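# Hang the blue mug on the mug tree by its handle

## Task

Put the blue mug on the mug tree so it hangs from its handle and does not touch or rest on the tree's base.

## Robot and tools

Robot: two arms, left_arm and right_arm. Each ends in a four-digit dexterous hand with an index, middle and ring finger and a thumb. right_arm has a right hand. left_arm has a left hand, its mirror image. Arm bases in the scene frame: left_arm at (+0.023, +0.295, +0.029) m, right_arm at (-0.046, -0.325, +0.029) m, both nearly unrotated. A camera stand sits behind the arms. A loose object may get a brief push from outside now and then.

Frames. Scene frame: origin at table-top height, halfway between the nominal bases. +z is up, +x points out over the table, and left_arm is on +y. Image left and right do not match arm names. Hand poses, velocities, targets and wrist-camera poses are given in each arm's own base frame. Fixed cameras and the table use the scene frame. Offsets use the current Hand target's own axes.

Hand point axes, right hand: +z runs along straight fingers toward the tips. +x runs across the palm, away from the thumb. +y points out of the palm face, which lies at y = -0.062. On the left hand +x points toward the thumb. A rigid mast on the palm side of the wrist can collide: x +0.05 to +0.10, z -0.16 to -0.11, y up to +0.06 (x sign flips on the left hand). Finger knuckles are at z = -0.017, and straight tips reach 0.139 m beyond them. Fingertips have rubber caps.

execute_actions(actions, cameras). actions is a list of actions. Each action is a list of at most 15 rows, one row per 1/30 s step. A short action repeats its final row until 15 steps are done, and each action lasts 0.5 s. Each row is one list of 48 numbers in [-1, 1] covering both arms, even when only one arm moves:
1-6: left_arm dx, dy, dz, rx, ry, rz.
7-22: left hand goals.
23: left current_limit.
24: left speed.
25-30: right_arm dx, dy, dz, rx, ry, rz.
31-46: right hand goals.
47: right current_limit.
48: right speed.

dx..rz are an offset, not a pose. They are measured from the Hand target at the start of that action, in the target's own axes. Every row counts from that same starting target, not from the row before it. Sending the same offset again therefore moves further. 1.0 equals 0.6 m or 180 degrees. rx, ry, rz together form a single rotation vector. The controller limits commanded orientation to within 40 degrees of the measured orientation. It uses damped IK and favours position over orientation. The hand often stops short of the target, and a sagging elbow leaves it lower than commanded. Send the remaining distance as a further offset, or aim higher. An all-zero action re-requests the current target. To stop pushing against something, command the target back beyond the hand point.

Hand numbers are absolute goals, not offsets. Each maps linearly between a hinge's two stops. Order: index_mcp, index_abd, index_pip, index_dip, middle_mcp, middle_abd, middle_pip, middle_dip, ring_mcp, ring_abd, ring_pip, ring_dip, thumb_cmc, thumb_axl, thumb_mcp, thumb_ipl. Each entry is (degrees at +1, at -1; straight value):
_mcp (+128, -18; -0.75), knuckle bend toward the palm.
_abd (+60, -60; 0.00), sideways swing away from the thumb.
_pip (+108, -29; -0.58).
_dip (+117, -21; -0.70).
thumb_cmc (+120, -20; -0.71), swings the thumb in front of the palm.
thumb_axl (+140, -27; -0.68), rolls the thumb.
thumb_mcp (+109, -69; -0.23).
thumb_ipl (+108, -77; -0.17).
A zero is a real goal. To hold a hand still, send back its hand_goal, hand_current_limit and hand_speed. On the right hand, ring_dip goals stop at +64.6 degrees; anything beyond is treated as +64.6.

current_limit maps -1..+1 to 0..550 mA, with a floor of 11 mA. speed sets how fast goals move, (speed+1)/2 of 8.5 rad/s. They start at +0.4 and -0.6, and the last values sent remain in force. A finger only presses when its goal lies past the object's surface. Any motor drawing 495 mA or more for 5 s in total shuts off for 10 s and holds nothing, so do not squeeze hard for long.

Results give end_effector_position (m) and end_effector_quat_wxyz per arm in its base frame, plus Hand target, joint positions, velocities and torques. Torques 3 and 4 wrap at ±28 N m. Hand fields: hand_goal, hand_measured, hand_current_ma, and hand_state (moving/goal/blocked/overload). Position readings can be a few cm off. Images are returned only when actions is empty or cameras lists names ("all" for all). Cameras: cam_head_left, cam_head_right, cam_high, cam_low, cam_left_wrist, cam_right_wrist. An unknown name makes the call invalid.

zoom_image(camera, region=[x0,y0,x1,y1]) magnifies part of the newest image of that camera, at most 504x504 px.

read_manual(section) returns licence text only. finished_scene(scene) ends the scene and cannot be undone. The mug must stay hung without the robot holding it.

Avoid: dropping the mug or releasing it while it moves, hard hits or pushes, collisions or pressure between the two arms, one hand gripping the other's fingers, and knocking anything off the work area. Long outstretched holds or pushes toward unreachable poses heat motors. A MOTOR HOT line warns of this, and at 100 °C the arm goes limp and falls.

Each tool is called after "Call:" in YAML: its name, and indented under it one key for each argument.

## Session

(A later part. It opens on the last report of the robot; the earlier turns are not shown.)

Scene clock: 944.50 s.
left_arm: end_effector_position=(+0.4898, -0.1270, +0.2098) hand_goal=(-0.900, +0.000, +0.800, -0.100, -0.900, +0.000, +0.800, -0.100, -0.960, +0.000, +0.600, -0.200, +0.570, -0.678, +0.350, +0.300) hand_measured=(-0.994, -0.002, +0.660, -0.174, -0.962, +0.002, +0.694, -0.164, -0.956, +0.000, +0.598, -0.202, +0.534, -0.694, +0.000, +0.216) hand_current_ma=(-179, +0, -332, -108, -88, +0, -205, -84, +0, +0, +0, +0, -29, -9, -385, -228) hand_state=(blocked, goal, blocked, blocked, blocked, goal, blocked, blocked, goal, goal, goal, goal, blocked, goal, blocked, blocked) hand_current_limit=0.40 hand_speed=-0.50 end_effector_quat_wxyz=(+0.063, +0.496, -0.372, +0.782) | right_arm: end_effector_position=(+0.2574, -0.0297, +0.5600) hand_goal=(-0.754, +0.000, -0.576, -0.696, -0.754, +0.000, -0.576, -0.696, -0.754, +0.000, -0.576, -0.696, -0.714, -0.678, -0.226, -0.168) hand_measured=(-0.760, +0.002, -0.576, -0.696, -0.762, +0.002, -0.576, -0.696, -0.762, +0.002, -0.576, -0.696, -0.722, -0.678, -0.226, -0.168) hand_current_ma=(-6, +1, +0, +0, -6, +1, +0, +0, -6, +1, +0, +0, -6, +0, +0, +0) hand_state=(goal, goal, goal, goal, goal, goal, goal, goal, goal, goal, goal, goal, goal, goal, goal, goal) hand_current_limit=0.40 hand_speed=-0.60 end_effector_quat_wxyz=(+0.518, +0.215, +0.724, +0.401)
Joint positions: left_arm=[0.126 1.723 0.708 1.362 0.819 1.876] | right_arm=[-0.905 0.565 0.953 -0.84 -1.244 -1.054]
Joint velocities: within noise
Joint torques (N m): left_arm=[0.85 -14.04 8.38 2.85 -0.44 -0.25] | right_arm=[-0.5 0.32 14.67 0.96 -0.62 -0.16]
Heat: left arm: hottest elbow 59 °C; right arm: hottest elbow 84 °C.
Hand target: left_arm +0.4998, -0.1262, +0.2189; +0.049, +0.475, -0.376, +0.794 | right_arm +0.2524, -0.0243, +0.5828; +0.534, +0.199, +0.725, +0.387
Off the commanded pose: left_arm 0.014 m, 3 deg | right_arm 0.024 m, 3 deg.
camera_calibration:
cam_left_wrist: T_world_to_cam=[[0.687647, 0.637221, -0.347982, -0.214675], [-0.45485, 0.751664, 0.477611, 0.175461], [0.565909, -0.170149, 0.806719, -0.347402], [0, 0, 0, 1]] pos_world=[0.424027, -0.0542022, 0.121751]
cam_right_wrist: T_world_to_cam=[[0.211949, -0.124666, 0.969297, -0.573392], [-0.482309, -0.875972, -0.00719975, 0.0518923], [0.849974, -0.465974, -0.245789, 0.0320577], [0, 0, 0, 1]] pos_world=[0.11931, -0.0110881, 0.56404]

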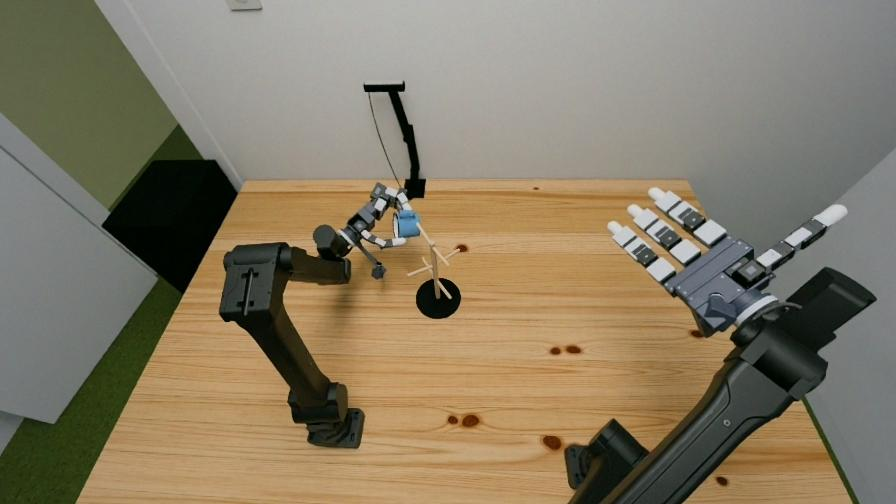

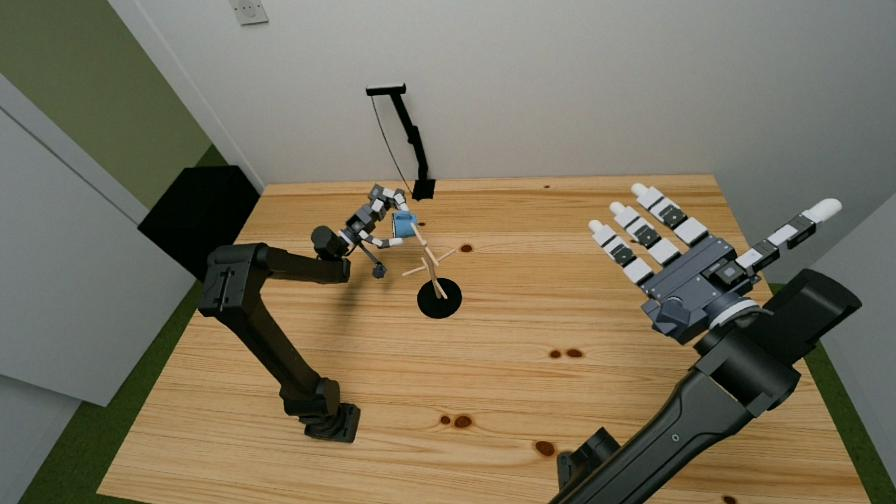

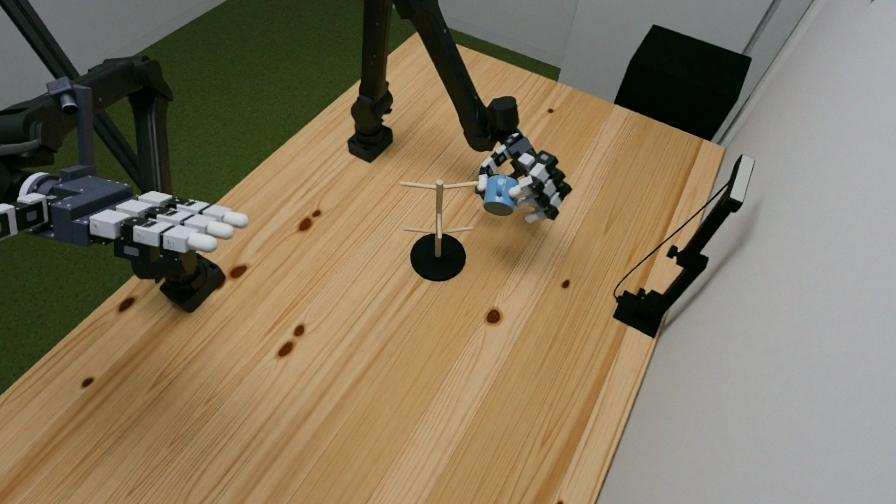

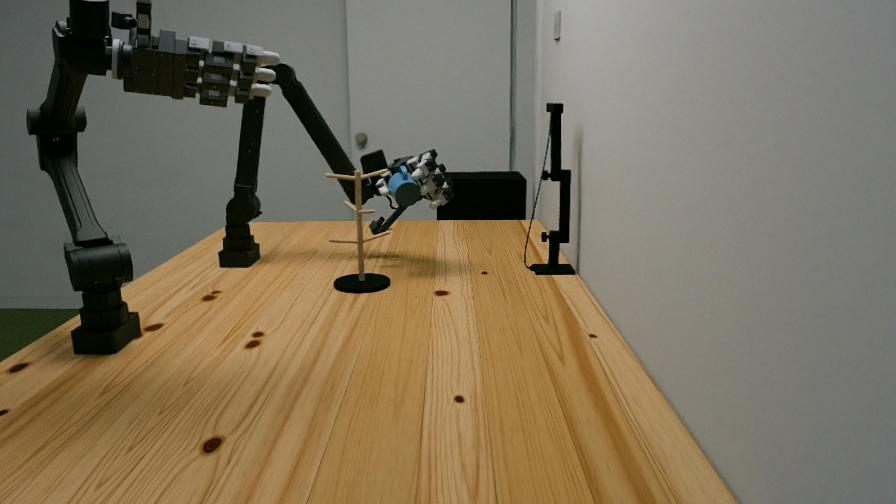

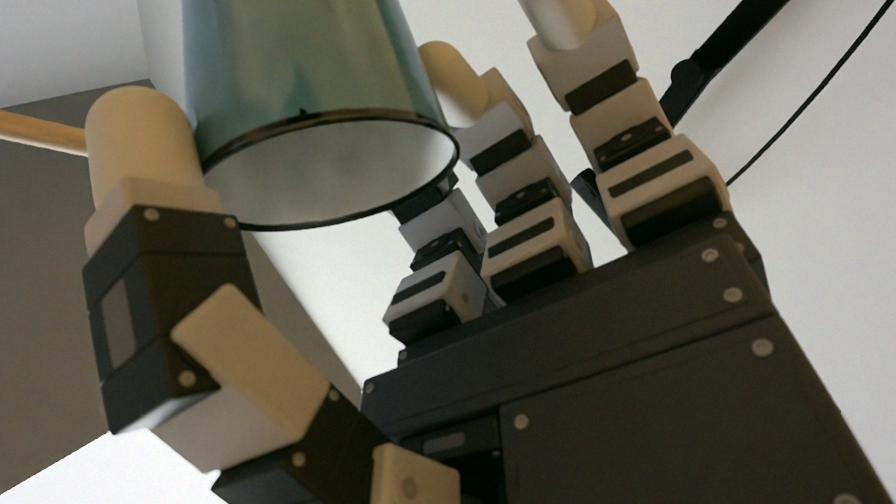

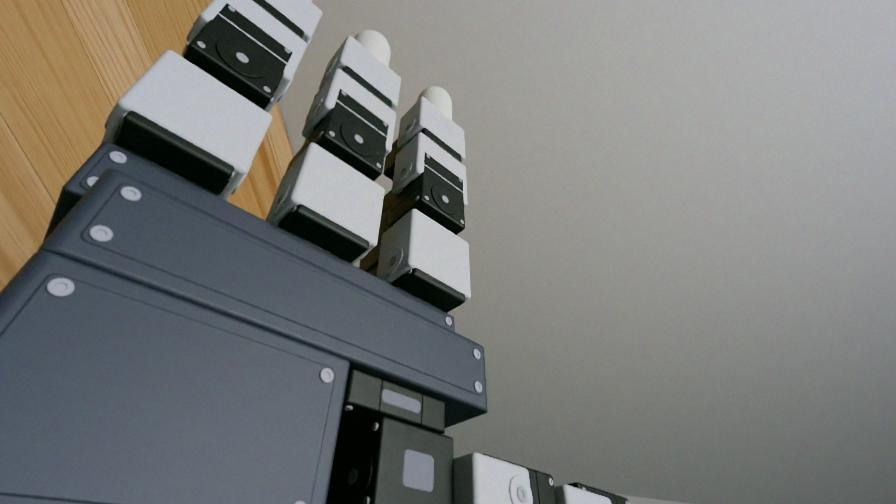

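Call:
zoom_image:
  camera: "cam_head_left"
  region: [370, 180, 470, 280]

Call:
zoom_image:
  camera: "cam_head_right"
  region: [370, 180, 470, 280]

Call:
zoom_image:
  camera: "cam_low"
  region: [350, 130, 460, 230]

Call:
zoom_image:
  camera: "cam_high"
  region: [430, 120, 580, 260]

Scaled by 5.040 from the camera's 896x504 image, which has a finer 1280x720 frame.

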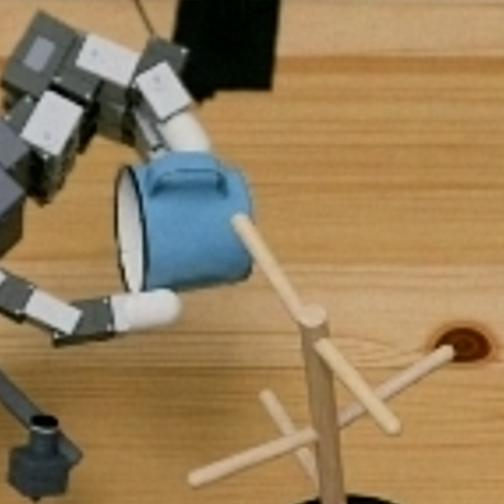

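Scaled by 5.040 from the camera's 896x504 image, which has a finer 1280x720 frame.

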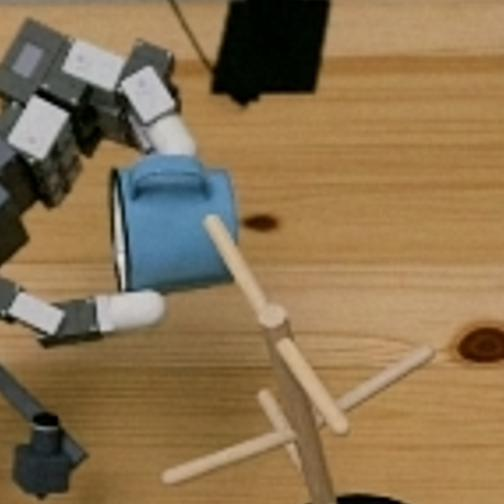

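Scaled by 4.582 from the camera's 896x504 image, which has a finer 1280x720 frame.

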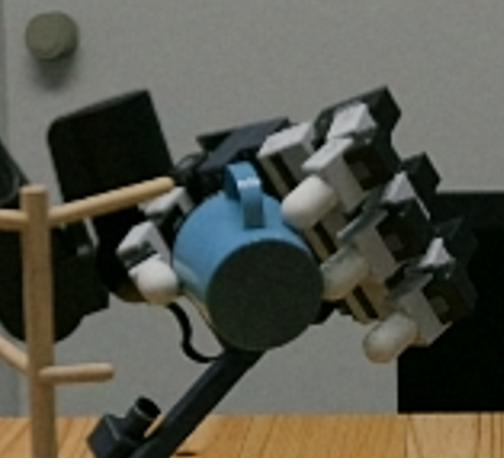

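Scaled by 3.360 from the camera's 896x504 image, which has a finer 1280x720 frame.

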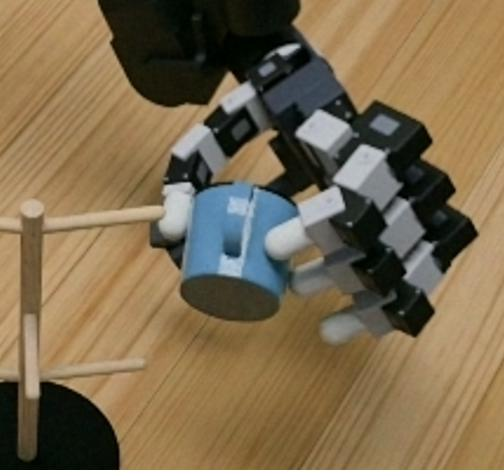

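Call:
zoom_image:
  camera: "cam_head_left"
  region: [390, 205, 430, 245]

Call:
zoom_image:
  camera: "cam_head_right"
  region: [390, 205, 430, 245]

Call:
zoom_image:
  camera: "cam_low"
  region: [380, 155, 420, 195]

Call:
zoom_image:
  camera: "cam_high"
  region: [470, 165, 520, 215]

Scaled by 12.600 from the camera's 896x504 image, which has a finer 1280x720 frame.

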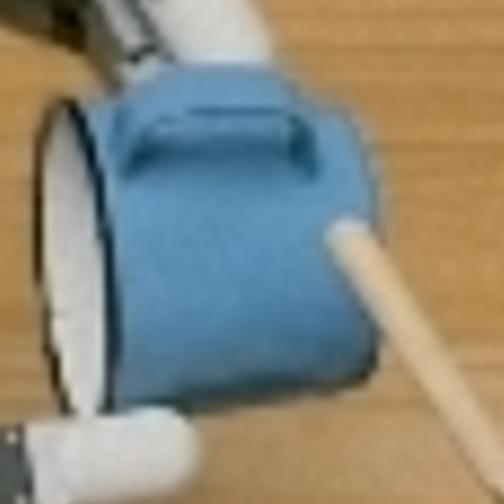

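Scaled by 12.600 from the camera's 896x504 image, which has a finer 1280x720 frame.

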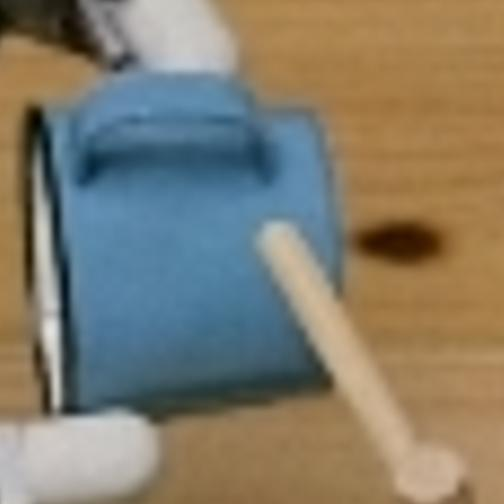

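Scaled by 12.600 from the camera's 896x504 image, which has a finer 1280x720 frame.

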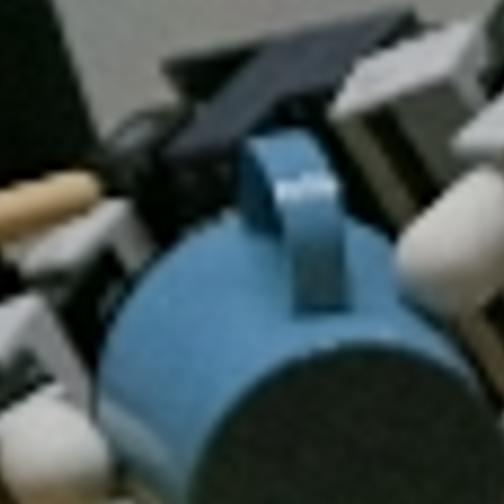

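Scaled by 10.080 from the camera's 896x504 image, which has a finer 1280x720 frame.

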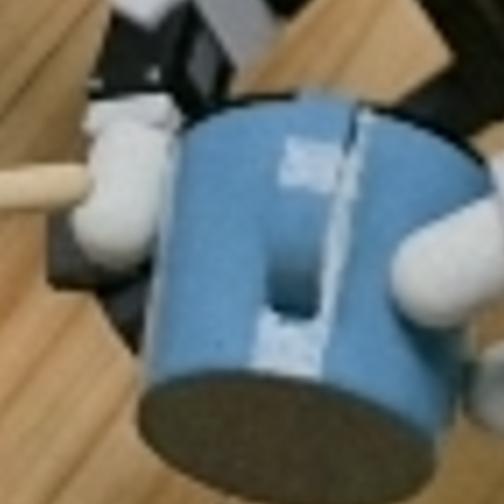

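Call:
zoom_image:
  camera: "cam_high"
  region: [480, 170, 524, 214]

Scaled by 11.455 from the camera's 896x504 image, which has a finer 1280x720 frame.

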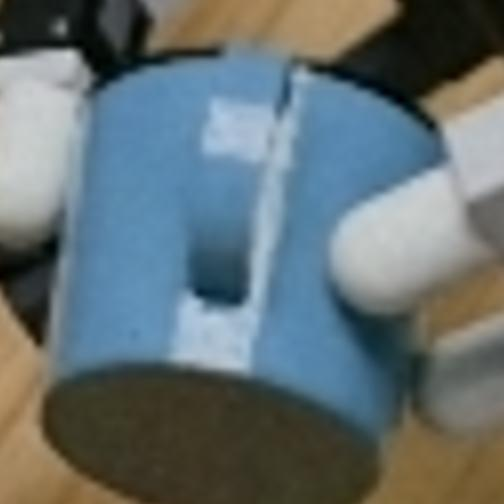

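Call:
execute_actions:
  actions:
    - [[0.0293,-0.0122,0.0132,0,0,0,-0.9,0,0.8,-0.1,-0.9,0,0.8,-0.1,-0.959,0,0.6,-0.2,0.571,-0.678,0.35,0.3,0.4,-0.5,-0.044,0.092,-0.061,0,0,0,-0.754,0,-0.576,-0.696,-0.754,0,-0.576,-0.696,-0.754,0,-0.576,-0.696,-0.714,-0.678,-0.226,-0.168,0.4,-0.6]]
    - [[0,0,0,0,0,0,-0.9,0,0.8,-0.1,-0.9,0,0.8,-0.1,-0.959,0,0.6,-0.2,0.571,-0.678,0.35,0.3,0.4,-0.5,-0.044,0.092,-0.061,0,0,0,-0.754,0,-0.576,-0.696,-0.754,0,-0.576,-0.696,-0.754,0,-0.576,-0.696,-0.714,-0.678,-0.226,-0.168,0.4,-0.6]]
  cameras: ["cam_head_left","cam_head_right","cam_low","cam_high"]

Call:
zoom_image:
  camera: "cam_head_left"
  region: [390, 205, 430, 245]

Call:
zoom_image:
  camera: "cam_head_right"
  region: [390, 205, 430, 245]

Call:
zoom_image:
  camera: "cam_low"
  region: [370, 140, 420, 190]

Call:
zoom_image:
  camera: "cam_high"
  region: [470, 160, 524, 214]

Scene clock: 1116.40 s.
left_arm: end_effector_position=(+0.4896, -0.1265, +0.2220) hand_goal=(-0.900, +0.000, +0.800, -0.100, -0.900, +0.000, +0.800, -0.100, -0.960, +0.000, +0.600, -0.200, +0.570, -0.678, +0.350, +0.300) hand_measured=(-0.994, -0.002, +0.660, -0.174, -0.962, +0.002, +0.694, -0.164, -0.956, +0.000, +0.598, -0.202, +0.534, -0.694, +0.000, +0.216) hand_current_ma=(-179, +0, -332, -108, -88, +0, -205, -84, +0, +0, +0, +0, -29, -9, -385, -228) hand_state=(blocked, goal, blocked, blocked, blocked, goal, blocked, blocked, goal, goal, goal, goal, blocked, goal, blocked, blocked) hand_current_limit=0.40 hand_speed=-0.50 end_effector_quat_wxyz=(+0.056, +0.492, -0.370, +0.786) | right_arm: end_effector_position=(+0.1966, -0.0253, +0.6971) hand_goal=(-0.754, +0.000, -0.576, -0.696, -0.754, +0.000, -0.576, -0.696, -0.754, +0.000, -0.576, -0.696, -0.714, -0.678, -0.226, -0.168) hand_measured=(-0.762, +0.002, -0.576, -0.696, -0.762, +0.002, -0.576, -0.696, -0.762, +0.002, -0.576, -0.696, -0.722, -0.678, -0.226, -0.168) hand_current_ma=(-6, +1, +0, +0, -7, +1, +0, +0, -7, +1, +0, +0, -7, +0, +0, +0) hand_state=(goal, goal, goal, goal, goal, goal, goal, goal, goal, goal, goal, goal, goal, goal, goal, goal) hand_current_limit=0.40 hand_speed=-0.60 end_effector_quat_wxyz=(+0.565, +0.214, +0.681, +0.415)
Joint positions: left_arm=[0.126 1.691 0.708 1.341 0.81 1.88] | right_arm=[-1.215 0.658 1.35 -1.283 -1.538 -1.223]
Joint torques (N m): left_arm=[-0.03 -15.97 8.94 1.16 -0.48 -0.24] | right_arm=[-0.56 1.26 11.7 0.75 -1.12 -0.16]
Heat: left arm: hottest elbow 58 °C; right arm: hottest elbow 84 °C. Fold the right arm in close to its base, or ease its load, before you think long.
Hand target: left_arm +0.4991, -0.1309, +0.2389; +0.049, +0.475, -0.376, +0.794 | right_arm +0.1891, -0.0183, +0.7104; +0.534, +0.199, +0.725, +0.387
Off the commanded pose: left_arm 0.020 m, 2 deg | right_arm 0.017 m, 7 deg.
MOTOR HOT: joint 3 (elbow) of the right arm reports 84 °C; the controller stops that arm at 100 °C. To cool a motor, set the load down, stop pushing, or move to a pose that needs little force.
Images, in order (width x height): cam_head_left 896x504, cam_head_right 896x504, cam_high 896x504, cam_low 896x504.

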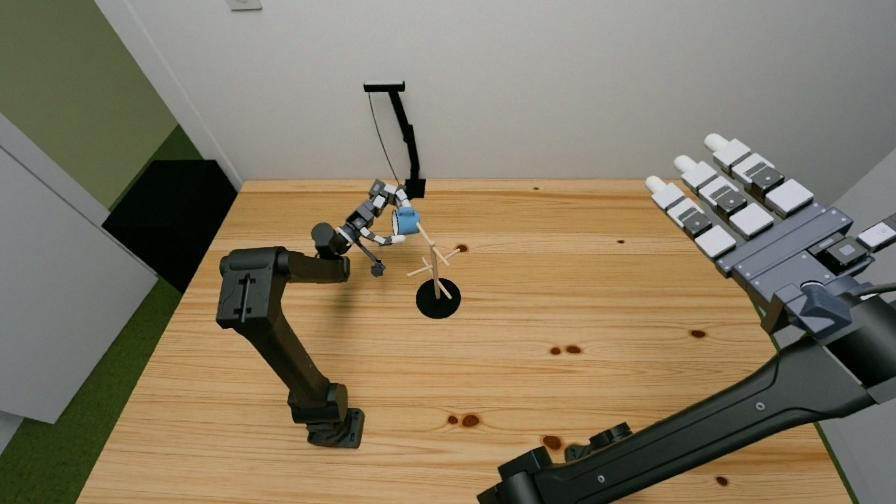

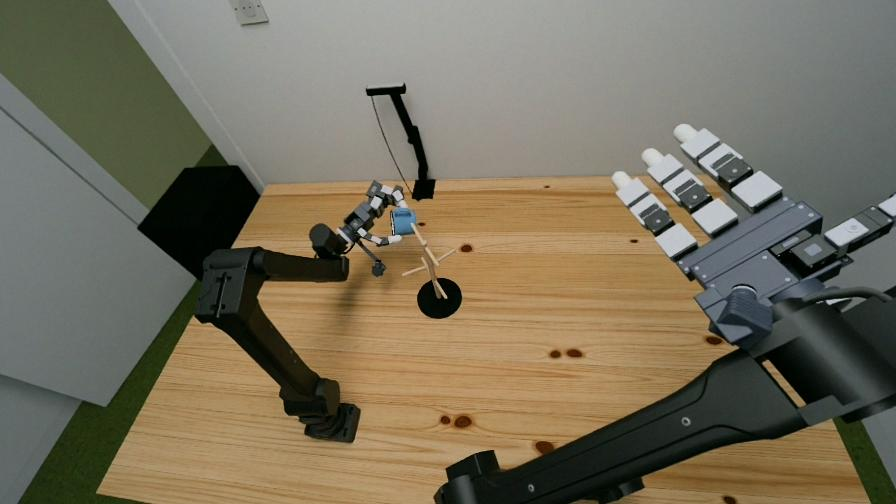

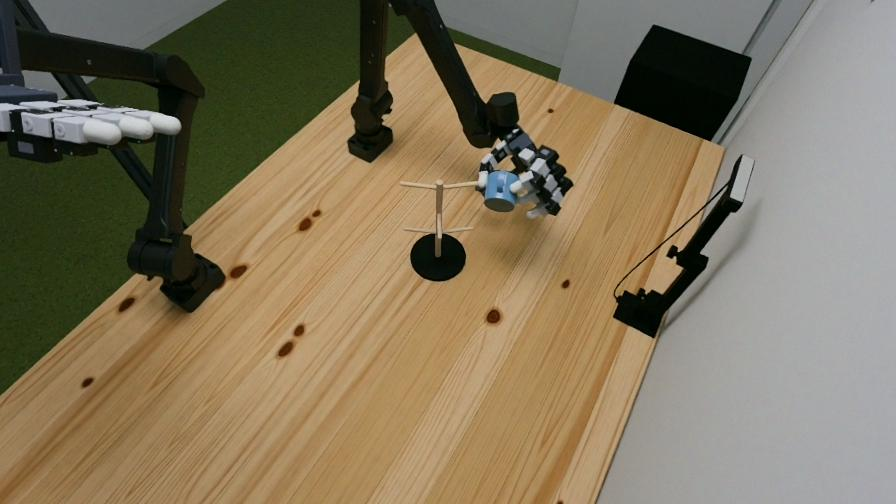

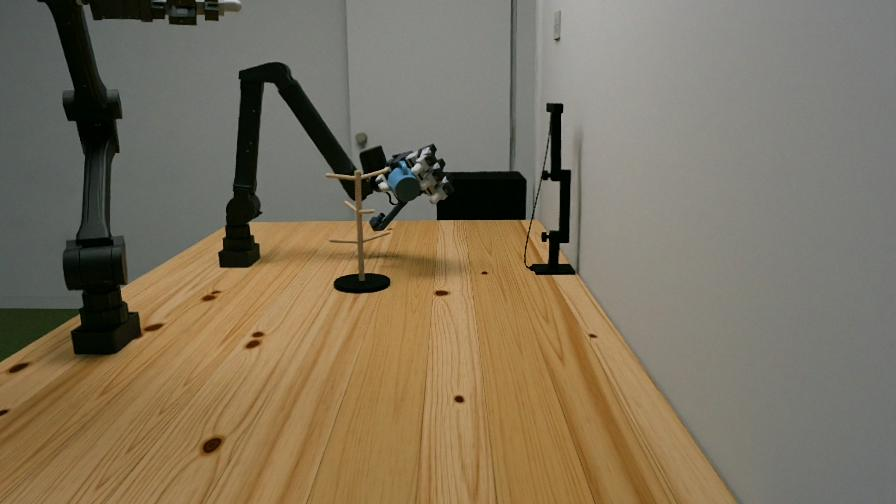

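Scaled by 12.600 from the camera's 896x504 image, which has a finer 1280x720 frame.

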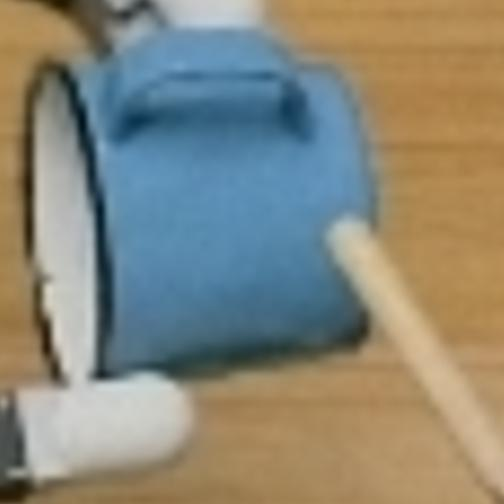

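Scaled by 12.600 from the camera's 896x504 image, which has a finer 1280x720 frame.

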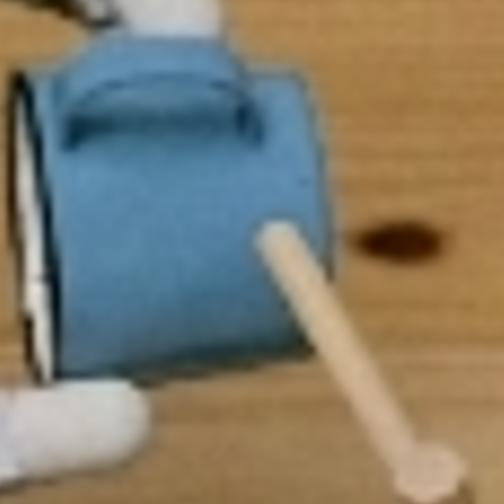

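Scaled by 10.080 from the camera's 896x504 image, which has a finer 1280x720 frame.

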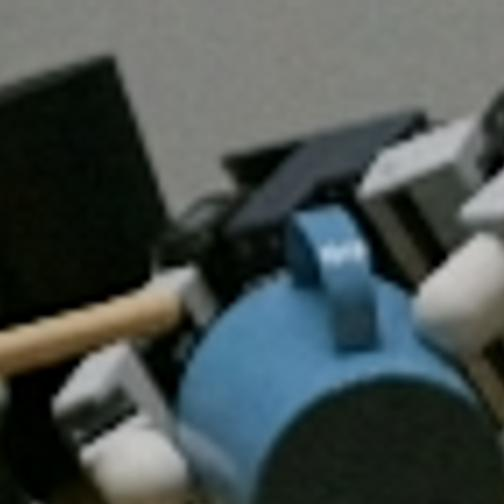

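Scaled by 9.333 from the camera's 896x504 image, which has a finer 1280x720 frame.

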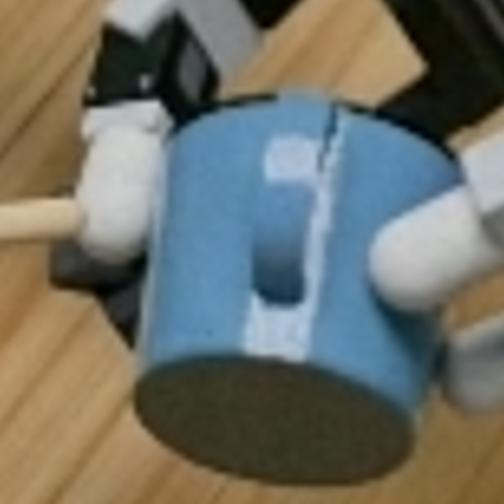

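Call:
execute_actions:
  actions:
    - [[0.0297,0.0407,-0.0070,0,0,0,-0.9,0,0.8,-0.1,-0.9,0,0.8,-0.1,-0.959,0,0.6,-0.2,0.571,-0.678,0.35,0.3,0.4,-0.5,-0.001,0.073,-0.009,0.059,-0.074,0.012,-0.754,0,-0.576,-0.696,-0.754,0,-0.576,-0.696,-0.754,0,-0.576,-0.696,-0.714,-0.678,-0.226,-0.168,0.4,-0.6]]
    - [[0,0,0,0,0,0,-0.9,0,0.8,-0.1,-0.9,0,0.8,-0.1,-0.959,0,0.6,-0.2,0.571,-0.678,0.35,0.3,0.4,-0.5,0.04,0.07,-0.009,0.059,-0.074,0.012,-0.754,0,-0.576,-0.696,-0.754,0,-0.576,-0.696,-0.754,0,-0.576,-0.696,-0.714,-0.678,-0.226,-0.168,0.4,-0.6]]
  cameras: ["cam_head_left","cam_head_right","cam_low","cam_high"]

Call:
zoom_image:
  camera: "cam_head_left"
  region: [395, 205, 435, 245]

Call:
zoom_image:
  camera: "cam_head_right"
  region: [390, 205, 430, 245]

Call:
zoom_image:
  camera: "cam_low"
  region: [365, 140, 415, 190]

Call:
zoom_image:
  camera: "cam_high"
  region: [460, 160, 514, 214]

Scene clock: 1136.80 s.
left_arm: end_effector_position=(+0.4771, -0.1463, +0.2336) hand_goal=(-0.900, +0.000, +0.800, -0.100, -0.900, +0.000, +0.800, -0.100, -0.960, +0.000, +0.600, -0.200, +0.570, -0.678, +0.350, +0.300) hand_measured=(-0.994, -0.002, +0.660, -0.174, -0.962, +0.002, +0.694, -0.164, -0.956, +0.000, +0.598, -0.202, +0.534, -0.694, +0.000, +0.216) hand_current_ma=(-179, +0, -331, -108, -88, +0, -205, -84, +0, +0, +0, +0, -29, -9, -385, -228) hand_state=(blocked, goal, blocked, blocked, blocked, goal, blocked, blocked, goal, goal, goal, goal, blocked, goal, blocked, blocked) hand_current_limit=0.40 hand_speed=-0.50 end_effector_quat_wxyz=(+0.050, +0.479, -0.374, +0.793) | right_arm: end_effector_position=(+0.1799, +0.0495, +0.7567) hand_goal=(-0.754, +0.000, -0.576, -0.696, -0.754, +0.000, -0.576, -0.696, -0.754, +0.000, -0.576, -0.696, -0.714, -0.678, -0.226, -0.168) hand_measured=(-0.762, +0.002, -0.576, -0.696, -0.764, +0.002, -0.576, -0.696, -0.762, +0.002, -0.576, -0.696, -0.722, -0.678, -0.226, -0.168) hand_current_ma=(-8, +1, +0, +0, -9, +1, +0, +0, -8, +1, +0, +0, -7, +0, +0, +0) hand_state=(goal, goal, goal, goal, goal, goal, goal, goal, goal, goal, goal, goal, goal, goal, goal, goal) hand_current_limit=0.40 hand_speed=-0.60 end_effector_quat_wxyz=(+0.623, +0.407, +0.632, +0.215)
Joint positions: left_arm=[0.081 1.641 0.675 1.341 0.771 1.903] | right_arm=[-1.48 0.511 1.685 -1.56 -1.216 -1.031]
Joint torques (N m): left_arm=[0.09 -15.33 6.3 1.31 -0.5 -0.24] | right_arm=[1.08 7.06 6.75 1.96 -0.34 0.18]
Heat: left arm: hottest elbow 58 °C; right arm: hottest elbow 79 °C.
Hand target: left_arm +0.4758, -0.1507, +0.2384; +0.049, +0.475, -0.376, +0.794 | right_arm +0.1731, +0.0515, +0.7636; +0.626, +0.403, +0.633, +0.212
Off the commanded pose: left_arm 0.007 m, 0 deg | right_arm 0.010 m, 1 deg.
MOTOR HOT: cleared for the motors of the right arm.
shoulder posture changed (right arm): the wrist came as close to joint 1's axis as it can, and the arm is now in the other of its two shoulder postures.
Images, in order (width x height): cam_head_left 896x504, cam_head_right 896x504, cam_high 896x504, cam_low 896x504.

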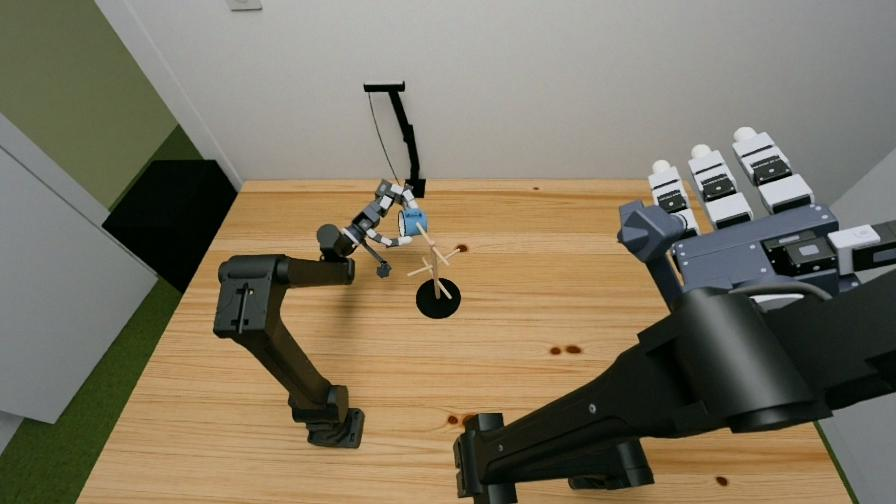

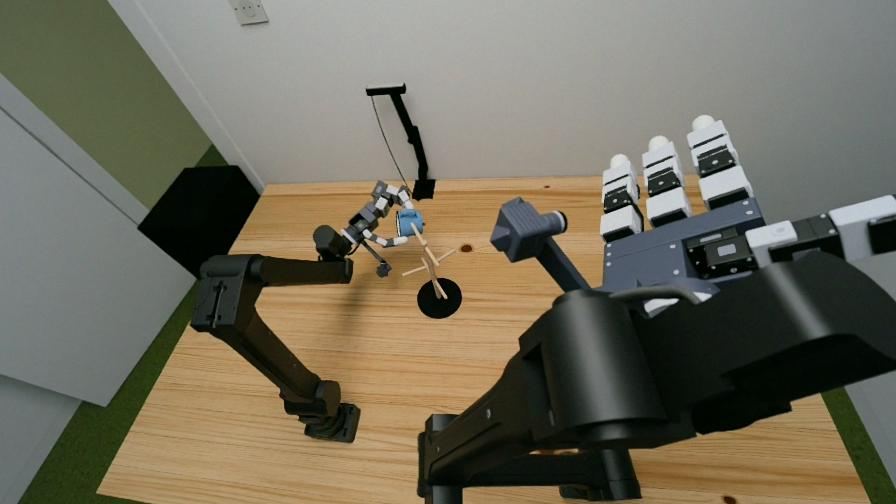

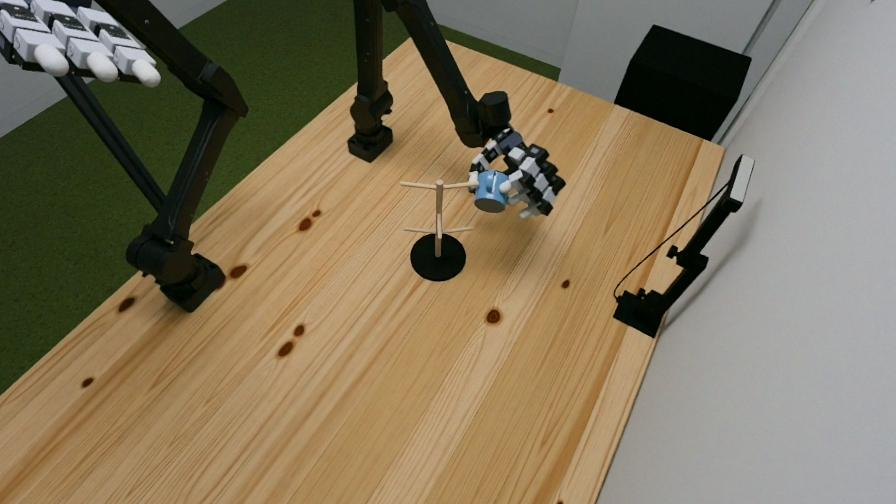

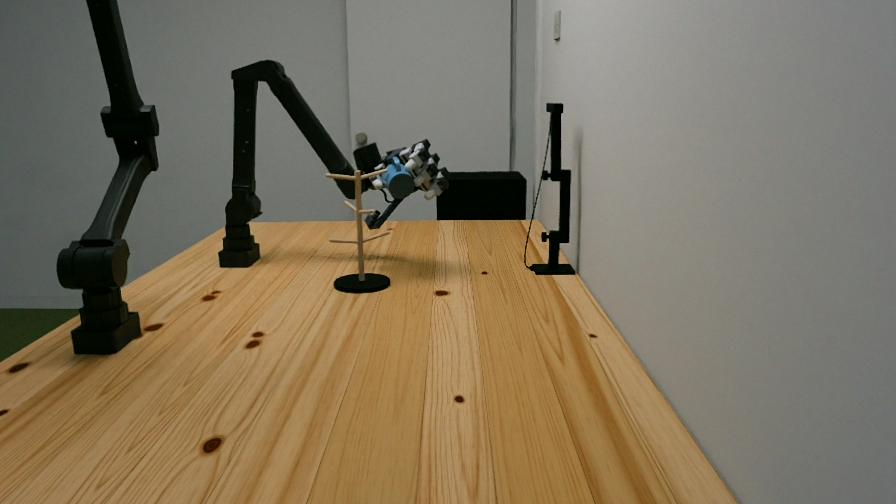

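Scaled by 12.600 from the camera's 896x504 image, which has a finer 1280x720 frame.

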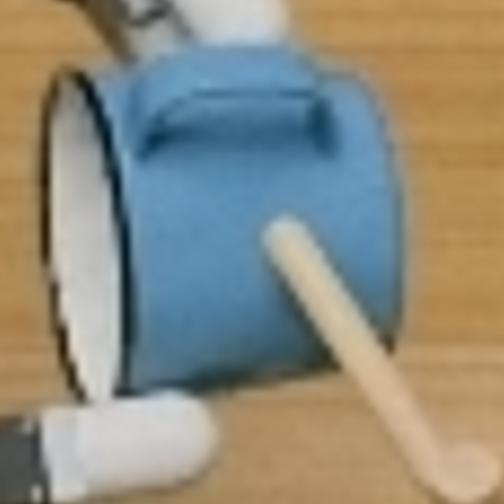

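Scaled by 12.600 from the camera's 896x504 image, which has a finer 1280x720 frame.

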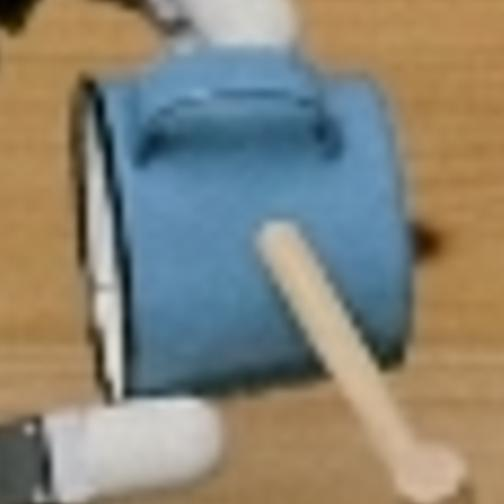

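Scaled by 10.080 from the camera's 896x504 image, which has a finer 1280x720 frame.

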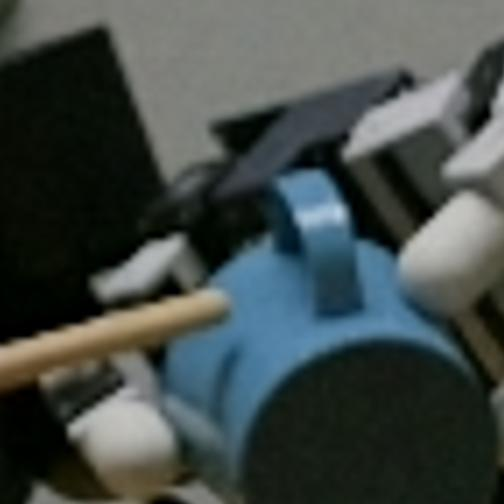

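Scaled by 9.333 from the camera's 896x504 image, which has a finer 1280x720 frame.

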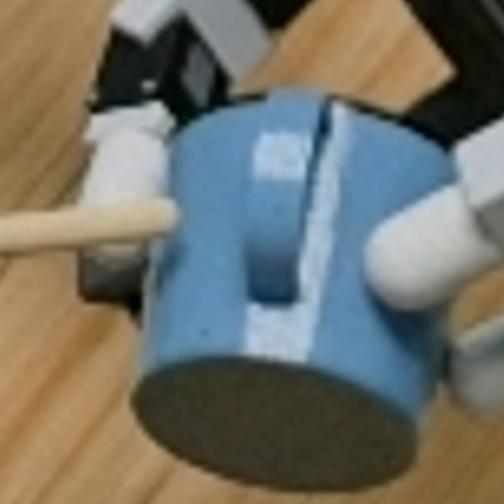

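Call:
execute_actions:
  actions:
    - [[0.0028,0.024,-0.0177,0,0,0,-0.9,0,0.8,-0.1,-0.9,0,0.8,-0.1,-0.959,0,0.6,-0.2,0.571,-0.678,0.35,0.3,0.4,-0.5,0,0,0,0,0,0,-0.754,0,-0.576,-0.696,-0.754,0,-0.576,-0.696,-0.754,0,-0.576,-0.696,-0.714,-0.678,-0.226,-0.168,0.4,-0.6]]
  cameras: ["cam_head_left","cam_head_right","cam_low","cam_high"]

Call:
zoom_image:
  camera: "cam_head_left"
  region: [395, 205, 435, 245]

Call:
zoom_image:
  camera: "cam_head_right"
  region: [390, 205, 430, 245]

Call:
zoom_image:
  camera: "cam_low"
  region: [365, 140, 415, 190]

Call:
zoom_image:
  camera: "cam_high"
  region: [460, 160, 514, 214]

Scene clock: 1149.07 s.
left_arm: end_effector_position=(+0.4640, -0.1476, +0.2174) hand_goal=(-0.900, +0.000, +0.800, -0.100, -0.900, +0.000, +0.800, -0.100, -0.960, +0.000, +0.600, -0.200, +0.570, -0.678, +0.350, +0.300) hand_measured=(-0.994, -0.002, +0.660, -0.174, -0.962, +0.002, +0.694, -0.164, -0.956, +0.000, +0.598, -0.202, +0.534, -0.694, +0.000, +0.216) hand_current_ma=(-179, +0, -331, -108, -88, +0, -205, -84, +0, +0, +0, +0, -29, -9, -385, -228) hand_state=(blocked, goal, blocked, blocked, blocked, goal, blocked, blocked, goal, goal, goal, goal, blocked, goal, blocked, blocked) hand_current_limit=0.40 hand_speed=-0.50 end_effector_quat_wxyz=(+0.057, +0.498, -0.369, +0.783) | right_arm: end_effector_position=(+0.1772, +0.0471, +0.7580) hand_goal=(-0.754, +0.000, -0.576, -0.696, -0.754, +0.000, -0.576, -0.696, -0.754, +0.000, -0.576, -0.696, -0.714, -0.678, -0.226, -0.168) hand_measured=(-0.762, +0.002, -0.576, -0.696, -0.764, +0.002, -0.576, -0.696, -0.762, +0.002, -0.576, -0.696, -0.722, -0.678, -0.226, -0.168) hand_current_ma=(-8, +1, +0, +0, -9, +1, +0, +0, -8, +1, +0, +0, -7, +0, +0, +0) hand_state=(goal, goal, goal, goal, goal, goal, goal, goal, goal, goal, goal, goal, goal, goal, goal, goal) hand_current_limit=0.40 hand_speed=-0.60 end_effector_quat_wxyz=(+0.621, +0.410, +0.633, +0.214)
Joint positions: left_arm=[0.079 1.639 0.624 1.341 0.764 1.907] | right_arm=[-1.429 0.511 1.685 -1.527 -1.163 -0.989]
Joint torques (N m): left_arm=[-0.38 -14.92 6.2 2.97 -0.43 -0.25] | right_arm=[1.2 6.18 6.15 2.11 -0.3 0.15]
Heat: left arm: hottest elbow 56 °C; right arm: hottest elbow 74 °C.
Hand target: left_arm +0.4609, -0.1546, +0.2291; +0.049, +0.475, -0.376, +0.794 | right_arm +0.1731, +0.0515, +0.7636; +0.626, +0.403, +0.633, +0.212
Off the commanded pose: left_arm 0.014 m, 3 deg | right_arm 0.008 m, 1 deg.
Images, in order (width x height): cam_head_left 896x504, cam_head_right 896x504, cam_high 896x504, cam_low 896x504.

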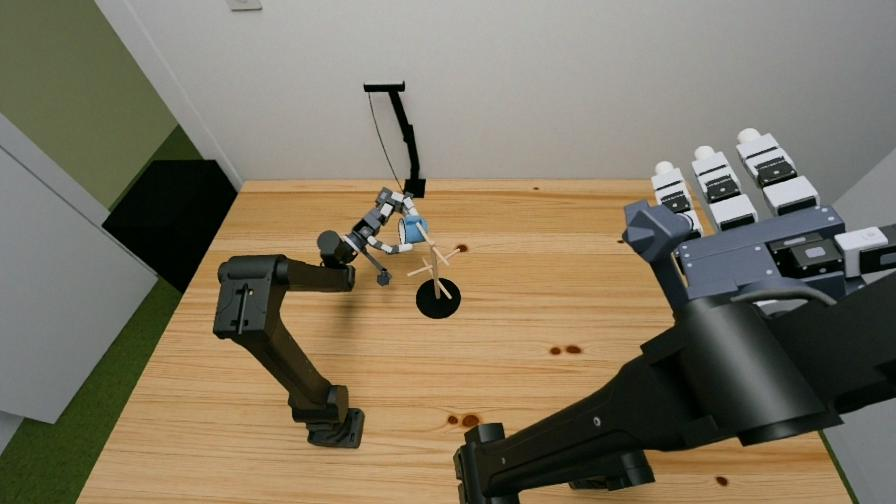

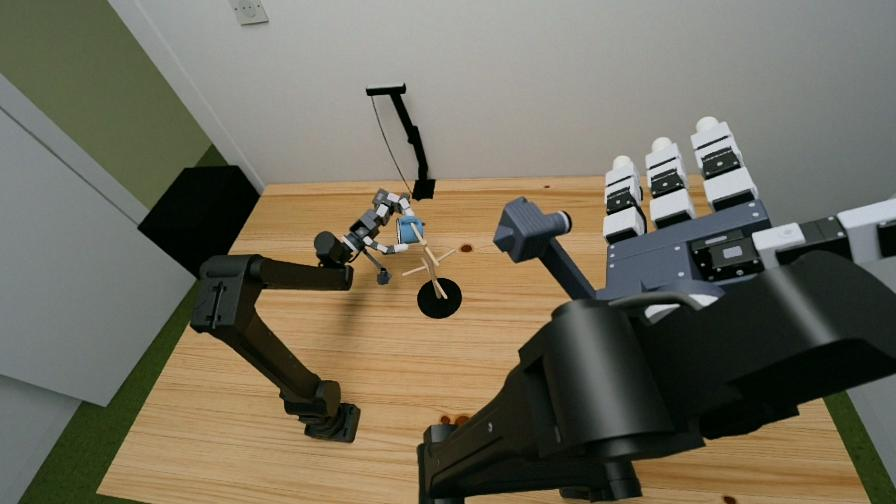

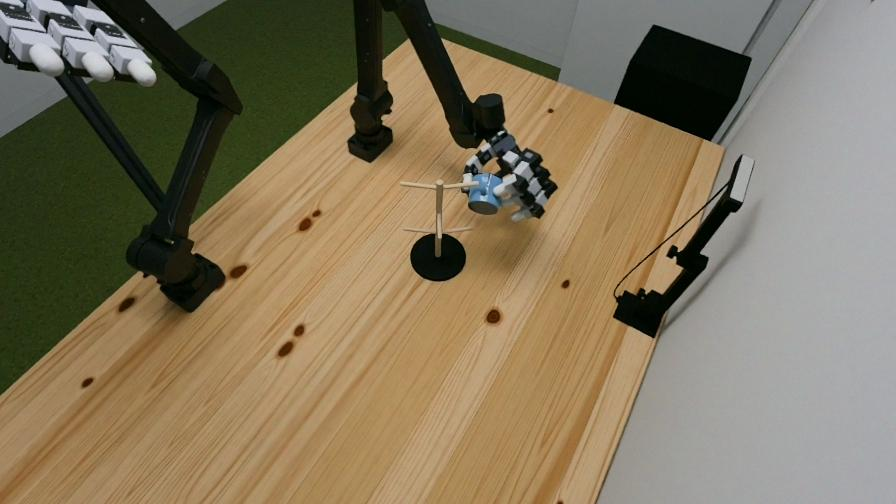

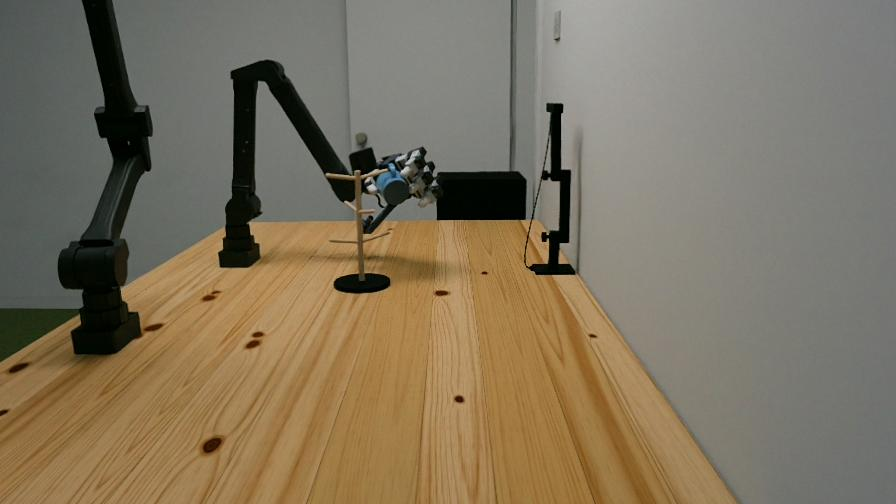

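Scaled by 12.600 from the camera's 896x504 image, which has a finer 1280x720 frame.

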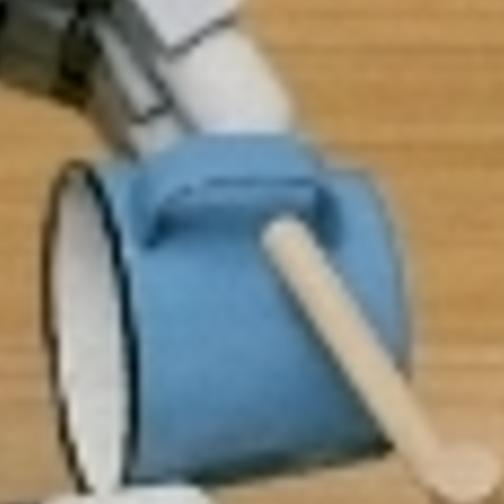

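Scaled by 12.600 from the camera's 896x504 image, which has a finer 1280x720 frame.

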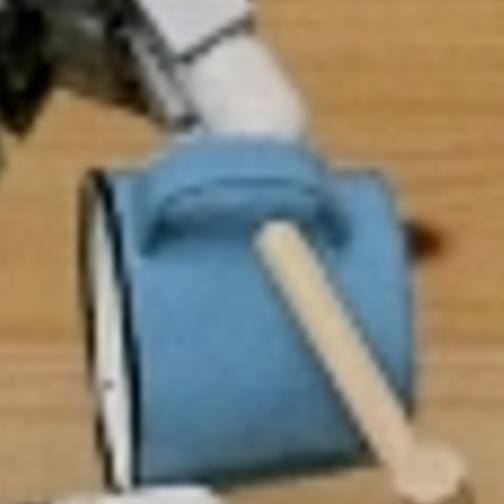

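Scaled by 10.080 from the camera's 896x504 image, which has a finer 1280x720 frame.

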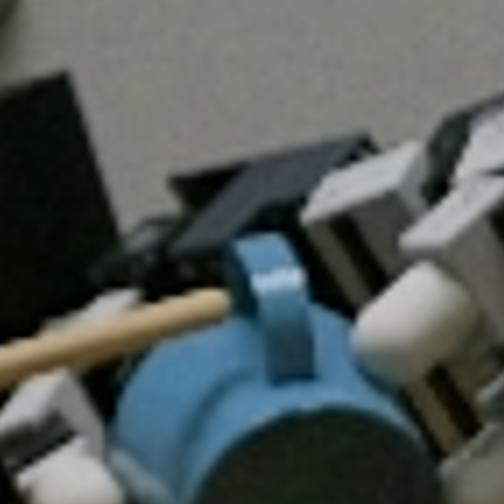

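Scaled by 9.333 from the camera's 896x504 image, which has a finer 1280x720 frame.

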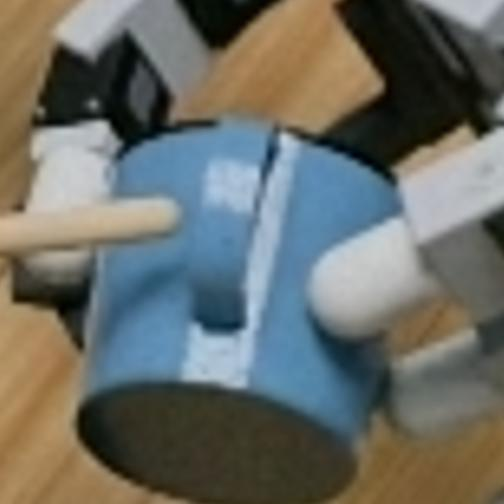

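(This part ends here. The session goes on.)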